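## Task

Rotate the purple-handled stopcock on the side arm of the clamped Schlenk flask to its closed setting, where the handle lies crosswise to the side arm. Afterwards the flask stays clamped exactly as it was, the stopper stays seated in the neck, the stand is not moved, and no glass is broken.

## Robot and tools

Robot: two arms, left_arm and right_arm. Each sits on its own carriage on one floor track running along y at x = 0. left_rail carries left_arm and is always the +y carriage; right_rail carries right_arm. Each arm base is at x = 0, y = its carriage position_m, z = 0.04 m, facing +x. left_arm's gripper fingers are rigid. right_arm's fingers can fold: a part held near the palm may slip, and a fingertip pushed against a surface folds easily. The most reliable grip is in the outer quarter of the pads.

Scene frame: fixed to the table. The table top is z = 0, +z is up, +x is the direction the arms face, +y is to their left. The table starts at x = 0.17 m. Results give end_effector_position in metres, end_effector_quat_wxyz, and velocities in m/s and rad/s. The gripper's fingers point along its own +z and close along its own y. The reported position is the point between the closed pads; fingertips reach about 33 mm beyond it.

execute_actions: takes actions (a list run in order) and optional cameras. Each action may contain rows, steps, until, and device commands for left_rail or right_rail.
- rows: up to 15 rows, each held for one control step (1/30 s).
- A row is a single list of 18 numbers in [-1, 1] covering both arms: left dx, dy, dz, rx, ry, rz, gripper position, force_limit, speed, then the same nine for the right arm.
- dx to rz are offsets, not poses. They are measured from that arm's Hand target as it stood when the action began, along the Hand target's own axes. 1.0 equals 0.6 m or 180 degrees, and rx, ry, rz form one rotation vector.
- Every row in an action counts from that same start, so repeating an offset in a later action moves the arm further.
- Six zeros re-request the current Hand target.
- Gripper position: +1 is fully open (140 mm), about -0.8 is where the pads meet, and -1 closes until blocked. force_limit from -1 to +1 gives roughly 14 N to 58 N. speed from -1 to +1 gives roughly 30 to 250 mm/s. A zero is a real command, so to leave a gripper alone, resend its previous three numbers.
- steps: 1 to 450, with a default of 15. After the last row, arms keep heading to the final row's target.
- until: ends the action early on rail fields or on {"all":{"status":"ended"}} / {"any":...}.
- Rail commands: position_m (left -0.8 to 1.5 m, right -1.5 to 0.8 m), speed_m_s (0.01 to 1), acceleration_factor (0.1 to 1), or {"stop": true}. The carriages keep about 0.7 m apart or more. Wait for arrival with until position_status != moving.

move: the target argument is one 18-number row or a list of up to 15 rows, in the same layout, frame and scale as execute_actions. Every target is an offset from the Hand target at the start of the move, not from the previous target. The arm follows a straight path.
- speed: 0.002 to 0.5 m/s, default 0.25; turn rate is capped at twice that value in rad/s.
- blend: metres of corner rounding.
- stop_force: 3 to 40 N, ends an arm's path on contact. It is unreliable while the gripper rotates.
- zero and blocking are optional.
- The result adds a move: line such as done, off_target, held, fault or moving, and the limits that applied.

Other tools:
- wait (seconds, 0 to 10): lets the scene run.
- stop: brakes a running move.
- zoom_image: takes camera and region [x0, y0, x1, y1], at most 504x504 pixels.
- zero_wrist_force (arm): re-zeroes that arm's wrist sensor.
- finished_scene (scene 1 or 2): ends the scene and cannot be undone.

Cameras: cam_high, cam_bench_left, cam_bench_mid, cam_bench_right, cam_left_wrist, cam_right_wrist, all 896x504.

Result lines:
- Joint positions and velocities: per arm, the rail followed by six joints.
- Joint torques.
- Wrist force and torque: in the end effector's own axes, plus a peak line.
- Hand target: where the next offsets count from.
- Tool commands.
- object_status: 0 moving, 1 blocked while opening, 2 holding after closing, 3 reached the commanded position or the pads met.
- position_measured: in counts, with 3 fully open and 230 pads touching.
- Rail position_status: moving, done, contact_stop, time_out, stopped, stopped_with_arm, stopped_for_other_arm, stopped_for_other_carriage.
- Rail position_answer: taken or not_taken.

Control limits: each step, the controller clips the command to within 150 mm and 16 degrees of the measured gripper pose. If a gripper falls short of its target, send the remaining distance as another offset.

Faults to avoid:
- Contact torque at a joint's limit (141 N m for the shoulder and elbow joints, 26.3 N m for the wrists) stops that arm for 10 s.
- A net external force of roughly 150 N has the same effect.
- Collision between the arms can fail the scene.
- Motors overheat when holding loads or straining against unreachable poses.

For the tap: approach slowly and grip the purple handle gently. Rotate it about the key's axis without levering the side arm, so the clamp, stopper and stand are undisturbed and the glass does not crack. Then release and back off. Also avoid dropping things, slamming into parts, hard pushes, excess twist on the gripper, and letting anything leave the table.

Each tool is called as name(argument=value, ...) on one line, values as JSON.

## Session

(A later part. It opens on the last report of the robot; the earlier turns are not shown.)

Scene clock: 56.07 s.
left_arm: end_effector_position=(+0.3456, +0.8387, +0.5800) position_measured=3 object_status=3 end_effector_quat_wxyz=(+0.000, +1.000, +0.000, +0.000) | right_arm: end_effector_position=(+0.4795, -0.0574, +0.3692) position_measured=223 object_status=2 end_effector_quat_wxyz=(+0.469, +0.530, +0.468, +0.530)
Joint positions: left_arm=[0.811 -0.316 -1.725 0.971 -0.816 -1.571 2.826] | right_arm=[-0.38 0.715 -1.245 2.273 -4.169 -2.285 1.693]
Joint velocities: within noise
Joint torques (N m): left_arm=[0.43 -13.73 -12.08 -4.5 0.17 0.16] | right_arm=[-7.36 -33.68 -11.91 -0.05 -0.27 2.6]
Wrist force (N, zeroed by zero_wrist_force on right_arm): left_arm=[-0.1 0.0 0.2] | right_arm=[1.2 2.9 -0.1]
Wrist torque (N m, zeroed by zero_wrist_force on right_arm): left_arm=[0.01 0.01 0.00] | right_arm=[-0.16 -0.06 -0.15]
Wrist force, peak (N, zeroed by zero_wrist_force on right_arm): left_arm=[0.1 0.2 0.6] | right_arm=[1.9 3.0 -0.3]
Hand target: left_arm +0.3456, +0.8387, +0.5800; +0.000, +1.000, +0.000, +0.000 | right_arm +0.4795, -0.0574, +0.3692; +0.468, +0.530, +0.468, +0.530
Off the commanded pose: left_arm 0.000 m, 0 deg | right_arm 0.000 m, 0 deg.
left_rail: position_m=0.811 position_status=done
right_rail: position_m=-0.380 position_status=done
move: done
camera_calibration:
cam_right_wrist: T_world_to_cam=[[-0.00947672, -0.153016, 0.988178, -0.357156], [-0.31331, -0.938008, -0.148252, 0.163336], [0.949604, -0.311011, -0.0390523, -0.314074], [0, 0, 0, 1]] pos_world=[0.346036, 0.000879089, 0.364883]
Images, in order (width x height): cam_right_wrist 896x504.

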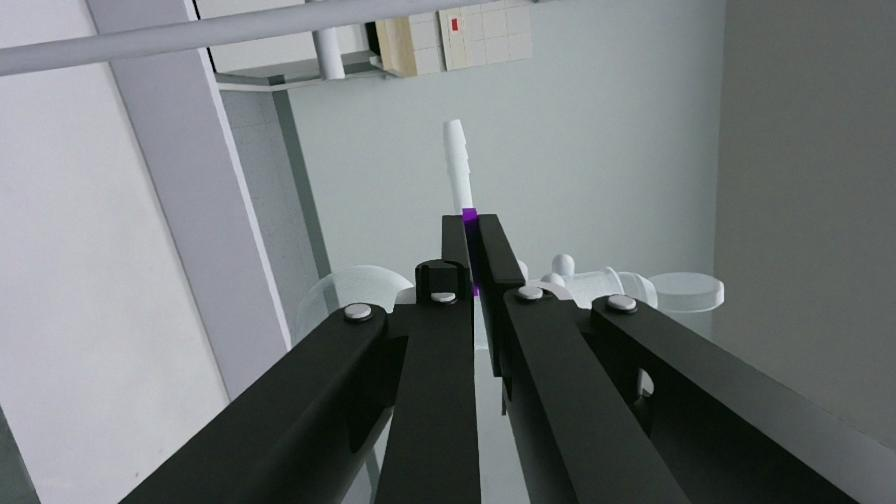

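move(target=[0,0,0,0,0,0,1,1,1, 0,0,0,0,0,0.2,-1,-1,-1], speed=0.25, cameras=["cam_right_wrist"])

Scene clock: 59.80 s.
left_arm: end_effector_position=(+0.3456, +0.8387, +0.5800) position_measured=3 object_status=3 end_effector_quat_wxyz=(+0.000, +1.000, +0.000, +0.000) | right_arm: end_effector_position=(+0.4795, -0.0574, +0.3692) position_measured=223 object_status=2 end_effector_quat_wxyz=(+0.282, +0.648, +0.282, +0.648)
Joint positions: left_arm=[0.811 -0.316 -1.725 0.971 -0.816 -1.571 2.826] | right_arm=[-0.38 0.715 -1.245 2.273 -4.169 -2.285 2.321]
Joint velocities: within noise
Joint torques (N m): left_arm=[0.79 -14.17 -12.67 -4.58 0.16 0.17] | right_arm=[0.62 -31.69 -5.25 0.82 1.45 2.51]
Wrist force (N, zeroed by zero_wrist_force on right_arm): left_arm=[0.0 0.1 0.3] | right_arm=[4.0 4.1 0.6]
Wrist torque (N m, zeroed by zero_wrist_force on right_arm): left_arm=[0.04 0.00 0.00] | right_arm=[-0.37 -0.22 -0.23]
Wrist force, peak (N, zeroed by zero_wrist_force on right_arm): left_arm=[-0.2 0.2 0.6] | right_arm=[4.4 4.4 0.3]
Hand target: left_arm +0.3456, +0.8387, +0.5800; +0.000, +1.000, +0.000, +0.000 | right_arm +0.4795, -0.0574, +0.3692; +0.282, +0.649, +0.282, +0.649
Off the commanded pose: left_arm 0.000 m, 0 deg | right_arm 0.000 m, 0 deg.
left_rail: position_m=0.811 position_status=done
right_rail: position_m=-0.380 position_status=done
move: done
camera_calibration:
cam_right_wrist: T_world_to_cam=[[-0.00942748, -0.704584, 0.709558, -0.285972], [-0.313267, -0.671788, -0.671241, 0.371664], [0.949618, -0.228609, -0.214389, -0.244592], [0, 0, 0, 1]] pos_world=[0.346003, -0.00772835, 0.399952]
Images, in order (width x height): cam_right_wrist 896x504.

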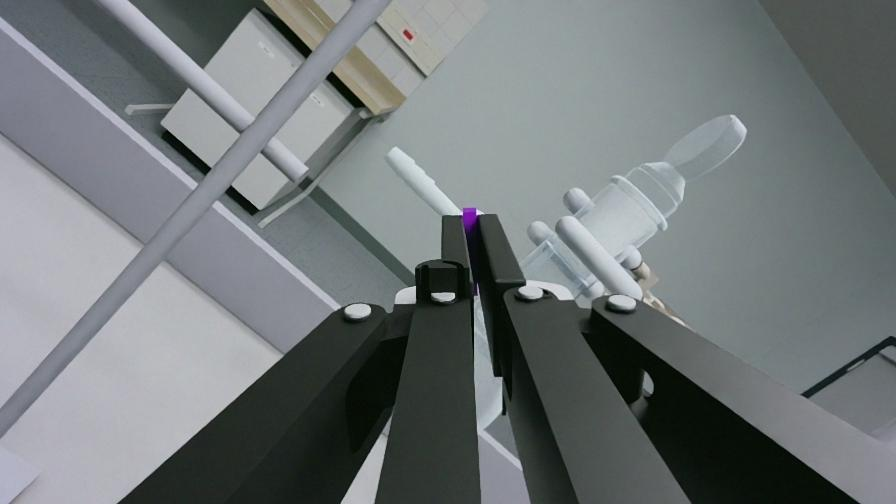

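move(target=[0,0,0,0,0,0,1,1,1, 0.0008,0.00085,0,0,0,0.2615,-1,-1,-1], speed=0.3, cameras=["cam_right_wrist", "cam_bench_mid", "cam_high"])

zoom_image(camera="cam_bench_mid", region=[380, 240, 500, 350])

zoom_image(camera="cam_right_wrist", region=[400, 160, 560, 330])

Scene clock: 62.93 s.
left_arm: end_effector_position=(+0.3456, +0.8387, +0.5800) position_measured=3 object_status=3 end_effector_quat_wxyz=(+0.000, +1.000, +0.000, +0.000) | right_arm: end_effector_position=(+0.4795, -0.0574, +0.3699) position_measured=223 object_status=2 end_effector_quat_wxyz=(-0.001, +0.707, +0.000, +0.707)
Joint positions: left_arm=[0.811 -0.316 -1.725 0.971 -0.816 -1.571 2.826] | right_arm=[-0.38 0.715 -1.247 2.273 -4.167 -2.285 3.143]
Joint velocities: within noise
Joint torques (N m): left_arm=[0.74 -14.19 -12.3 -4.53 0.23 0.09] | right_arm=[-4.1 -32.86 -6.84 0.29 3.48 2.24]
Wrist force (N, zeroed by zero_wrist_force on right_arm): left_arm=[0.0 0.1 0.3] | right_arm=[5.2 3.2 -0.1]
Wrist torque (N m, zeroed by zero_wrist_force on right_arm): left_arm=[0.02 0.01 0.00] | right_arm=[-0.39 -0.34 -0.29]
Wrist force, peak (N, zeroed by zero_wrist_force on right_arm): left_arm=[0.0 0.4 0.5] | right_arm=[4.7 4.5 0.7]
Hand target: left_arm +0.3456, +0.8387, +0.5800; +0.000, +1.000, +0.000, +0.000 | right_arm +0.4795, -0.0574, +0.3699; -0.001, +0.707, -0.001, +0.707
Off the commanded pose: left_arm 0.000 m, 0 deg | right_arm 0.000 m, 0 deg.
left_rail: position_m=0.811 position_status=done
right_rail: position_m=-0.380 position_status=done
move: done
camera_calibration:
cam_right_wrist: T_world_to_cam=[[-0.00933815, -0.999423, -0.0326505, -0.0289009], [-0.313277, 0.0339322, -0.949055, 0.515409], [0.949616, 0.00136624, -0.313413, -0.194594], [0, 0, 0, 1]] pos_world=[0.345986, -0.0461073, 0.42722]
Images, in order (width x height): cam_high 896x504, cam_bench_mid 896x504, cam_right_wrist 896x504.

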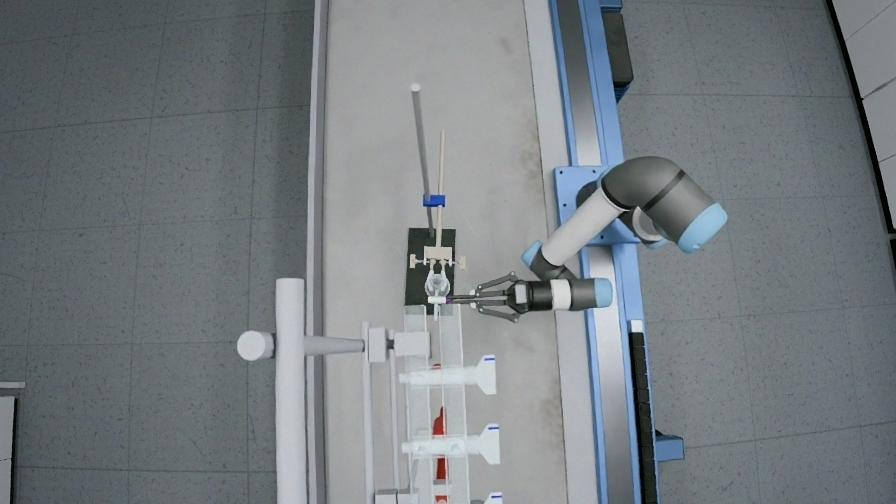

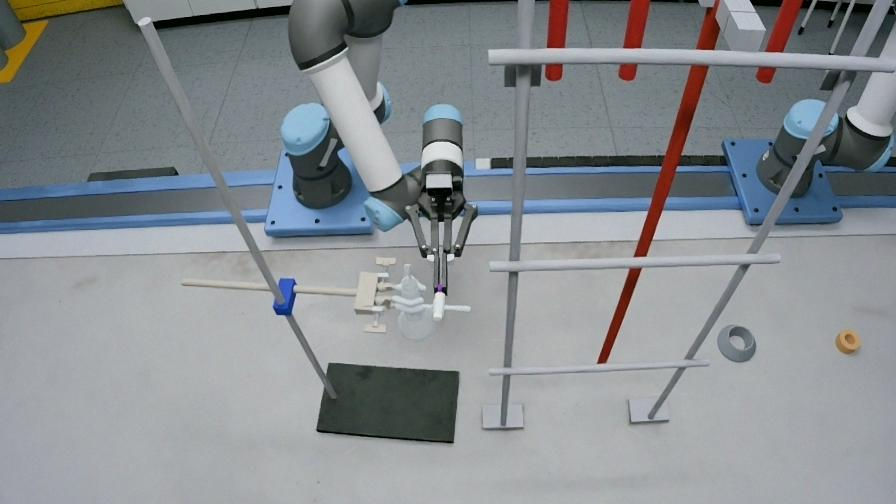

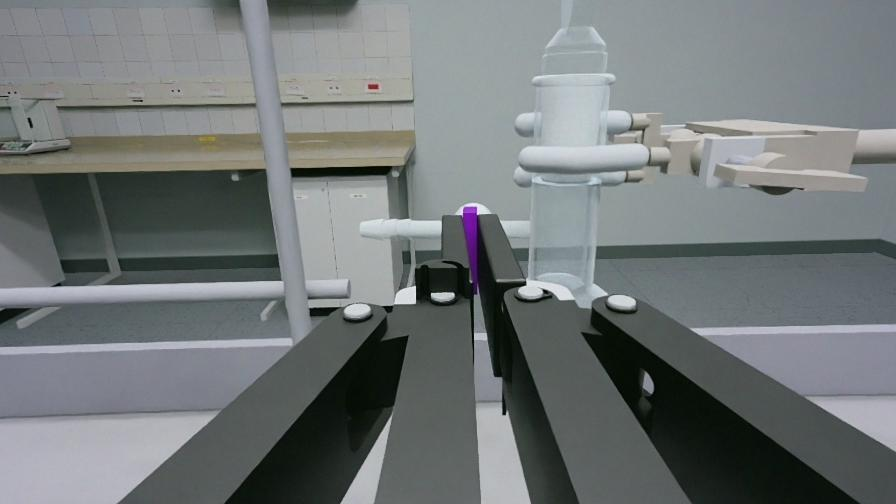

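Scaled by 4.200.

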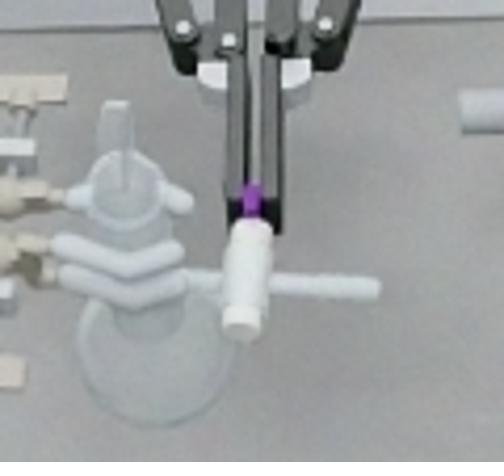

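Scaled by 2.965.

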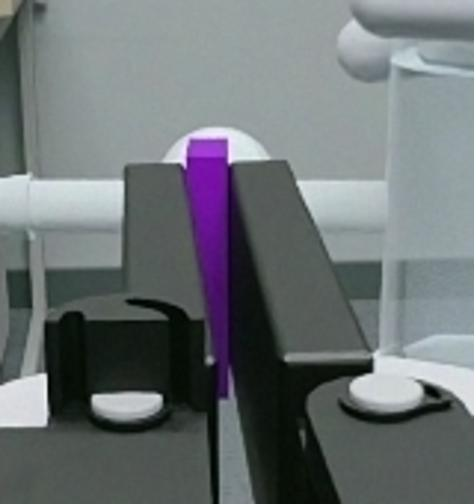

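move(target=[[0,0,0,0,0,0,1,1,1, 0,0,0,0,0,0,-0.5,-1,-1],[0,0,0,0,0,0,1,1,1, 0,0,-0.18,0,0,0,-0.5,-1,-1]], speed=[0.1, 0.25], cameras=["cam_right_wrist", "cam_bench_mid", "cam_high"])

zoom_image(camera="cam_right_wrist", region=[340, 0, 660, 260])

zoom_image(camera="cam_bench_mid", region=[360, 240, 500, 350])

Scene clock: 66.00 s.
left_arm: end_effector_position=(+0.3456, +0.8387, +0.5800) position_measured=3 object_status=3 end_effector_quat_wxyz=(+0.000, +1.000, +0.000, +0.000) | right_arm: end_effector_position=(+0.3716, -0.0574, +0.3699) position_measured=192 object_status=3 end_effector_quat_wxyz=(-0.001, +0.707, -0.001, +0.707)
Joint positions: left_arm=[0.811 -0.316 -1.725 0.971 -0.816 -1.571 2.826] | right_arm=[-0.38 0.967 -1.31 2.374 -4.206 -2.538 3.143]
Joint velocities: within noise
Joint torques (N m): left_arm=[0.51 -14.39 -12.27 -4.63 0.32 0.06] | right_arm=[9.65 -30.33 -7.75 -2.47 -1.35 -1.02]
Wrist force (N, zeroed by zero_wrist_force on right_arm): left_arm=[0.0 0.1 0.3] | right_arm=[1.7 -0.9 -0.2]
Wrist torque (N m, zeroed by zero_wrist_force on right_arm): left_arm=[0.02 0.01 0.00] | right_arm=[-0.11 -0.50 -0.15]
Wrist force, peak (N, zeroed by zero_wrist_force on right_arm): left_arm=[0.1 0.4 0.6] | right_arm=[5.5 3.3 -0.1]
Hand target: left_arm +0.3456, +0.8387, +0.5800; +0.000, +1.000, +0.000, +0.000 | right_arm +0.3715, -0.0574, +0.3699; -0.001, +0.707, -0.001, +0.707
Off the commanded pose: left_arm 0.000 m, 0 deg | right_arm 0.000 m, 0 deg.
left_rail: position_m=0.811 position_status=done
right_rail: position_m=-0.380 position_status=done
move: done
camera_calibration:
cam_right_wrist: T_world_to_cam=[[-0.00940644, -0.999414, -0.0329146, -0.0298405], [-0.313307, 0.0342043, -0.949036, 0.481625], [0.949605, 0.00138533, -0.313445, -0.0921], [0, 0, 0, 1]] pos_world=[0.238075, -0.0461691, 0.427229]
Images, in order (width x height): cam_high 896x504, cam_bench_mid 896x504, cam_right_wrist 896x504.

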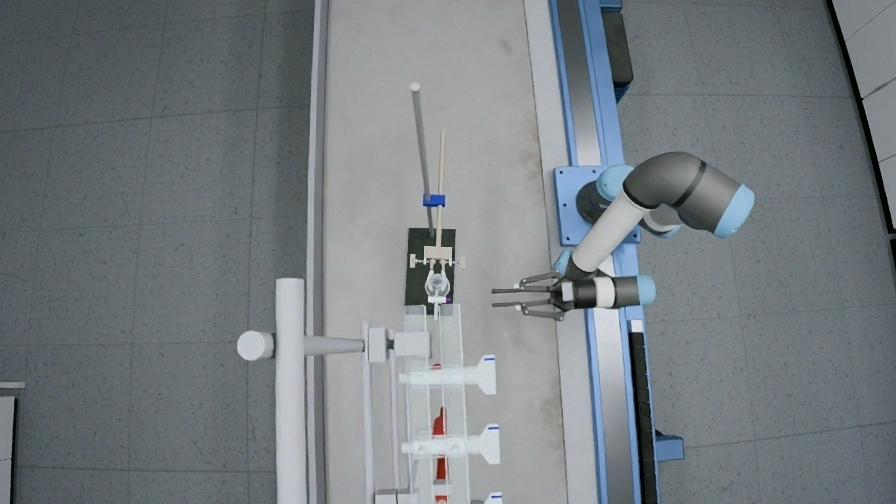

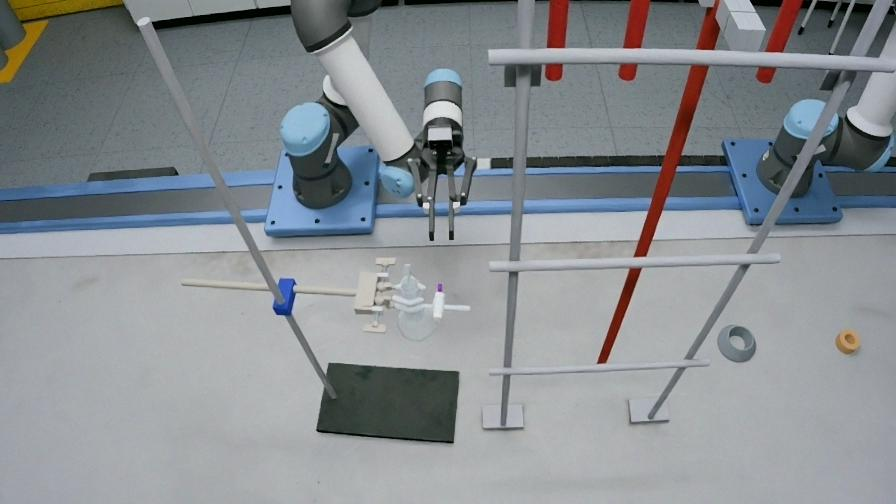

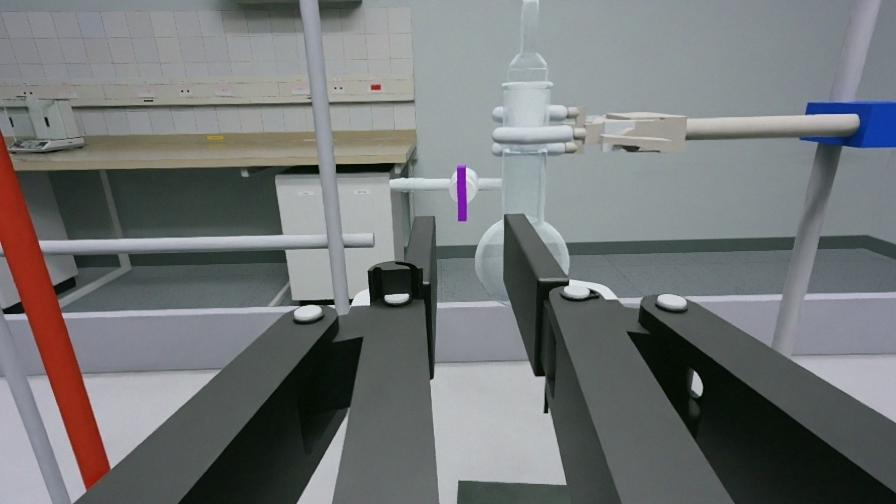

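Scaled by 1.575.

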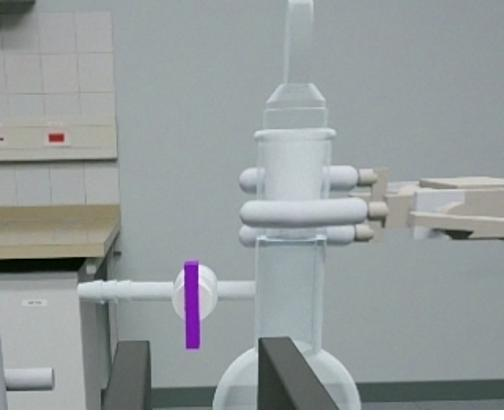

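Scaled by 3.600.

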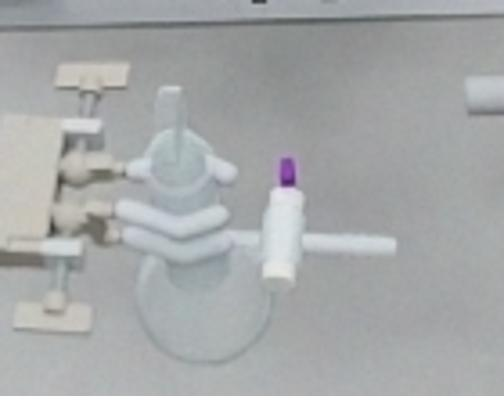

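execute_actions(actions=[], cameras=["cam_bench_mid", "cam_right_wrist"])

Scene clock: 67.90 s.
left_arm: end_effector_position=(+0.3456, +0.8387, +0.5800) position_measured=3 object_status=3 end_effector_quat_wxyz=(+0.000, +1.000, +0.000, +0.000) | right_arm: end_effector_position=(+0.3715, -0.0574, +0.3699) position_measured=192 object_status=3 end_effector_quat_wxyz=(-0.001, +0.707, -0.001, +0.707)
Joint positions: left_arm=[0.811 -0.316 -1.725 0.971 -0.816 -1.571 2.826] | right_arm=[-0.38 0.967 -1.31 2.374 -4.206 -2.538 3.143]
Joint velocities: within noise
Joint torques (N m): left_arm=[0.57 -13.75 -12.17 -4.55 0.29 0.18] | right_arm=[8.7 -23.28 -16.56 -1.97 -1.18 -1.36]
Wrist force (N, zeroed by zero_wrist_force on right_arm): left_arm=[0.0 -0.1 0.4] | right_arm=[1.6 -0.9 -0.2]
Wrist torque (N m, zeroed by zero_wrist_force on right_arm): left_arm=[-0.02 0.00 0.01] | right_arm=[-0.12 -0.50 -0.14]
Wrist force, peak (N, zeroed by zero_wrist_force on right_arm): left_arm=[0.0 0.2 0.6] | right_arm=[1.7 -1.1 -0.6]
Hand target: left_arm +0.3456, +0.8387, +0.5800; +0.000, +1.000, +0.000, +0.000 | right_arm +0.3715, -0.0574, +0.3699; -0.001, +0.707, -0.001, +0.707
Tool commands: left_gripper/position=+1.0 left_gripper/force_limit=+1.0 left_gripper/speed=+1.0 right_gripper/position=-0.5 right_gripper/force_limit=-1.0 right_gripper/speed=-1.0
Off the commanded pose: left_arm 0.000 m, 0 deg | right_arm 0.000 m, 0 deg.
left_rail: position_m=0.811 position_status=done
right_rail: position_m=-0.380 position_status=done
camera_calibration:
cam_right_wrist: T_world_to_cam=[[-0.00941965, -0.999416, -0.0328381, -0.0298579], [-0.313306, 0.0341357, -0.949039, 0.481604], [0.949606, 0.00134874, -0.313445, -0.092047], [0, 0, 0, 1]] pos_world=[0.238016, -0.0461563, 0.427229]
Images, in order (width x height): cam_bench_mid 896x504, cam_right_wrist 896x504.

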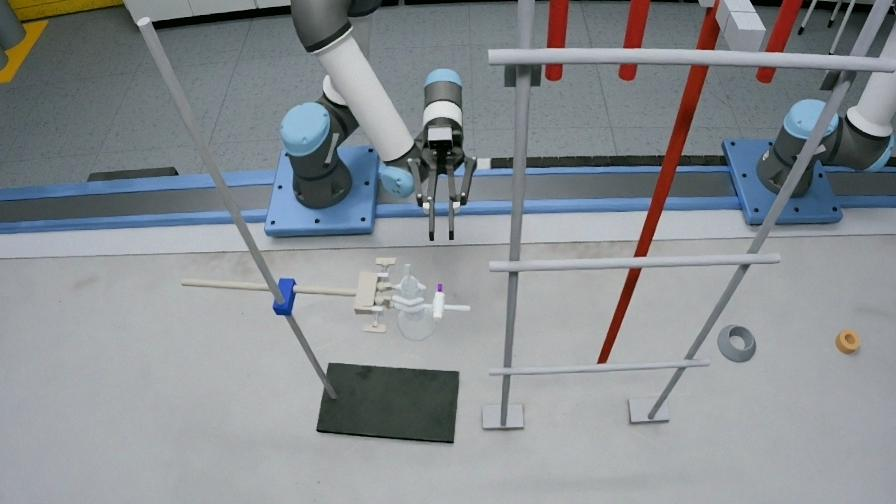

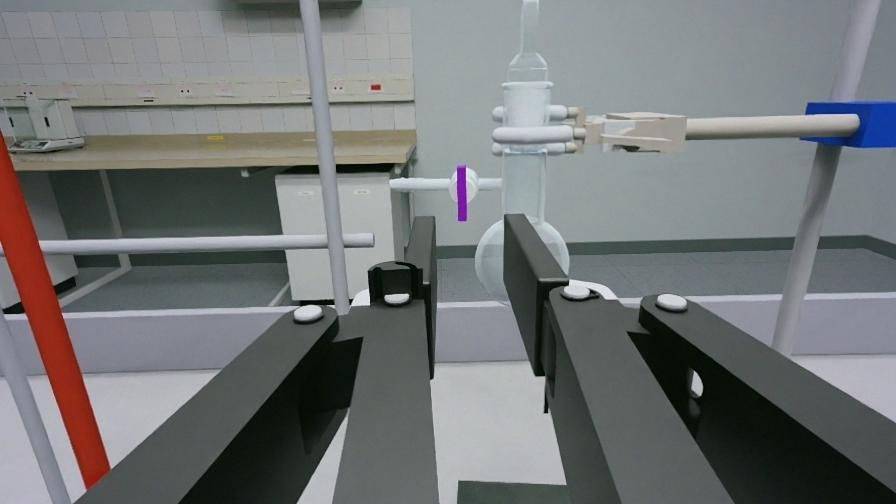

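finished_scene(scene=1)

The scene is finished: the task was done.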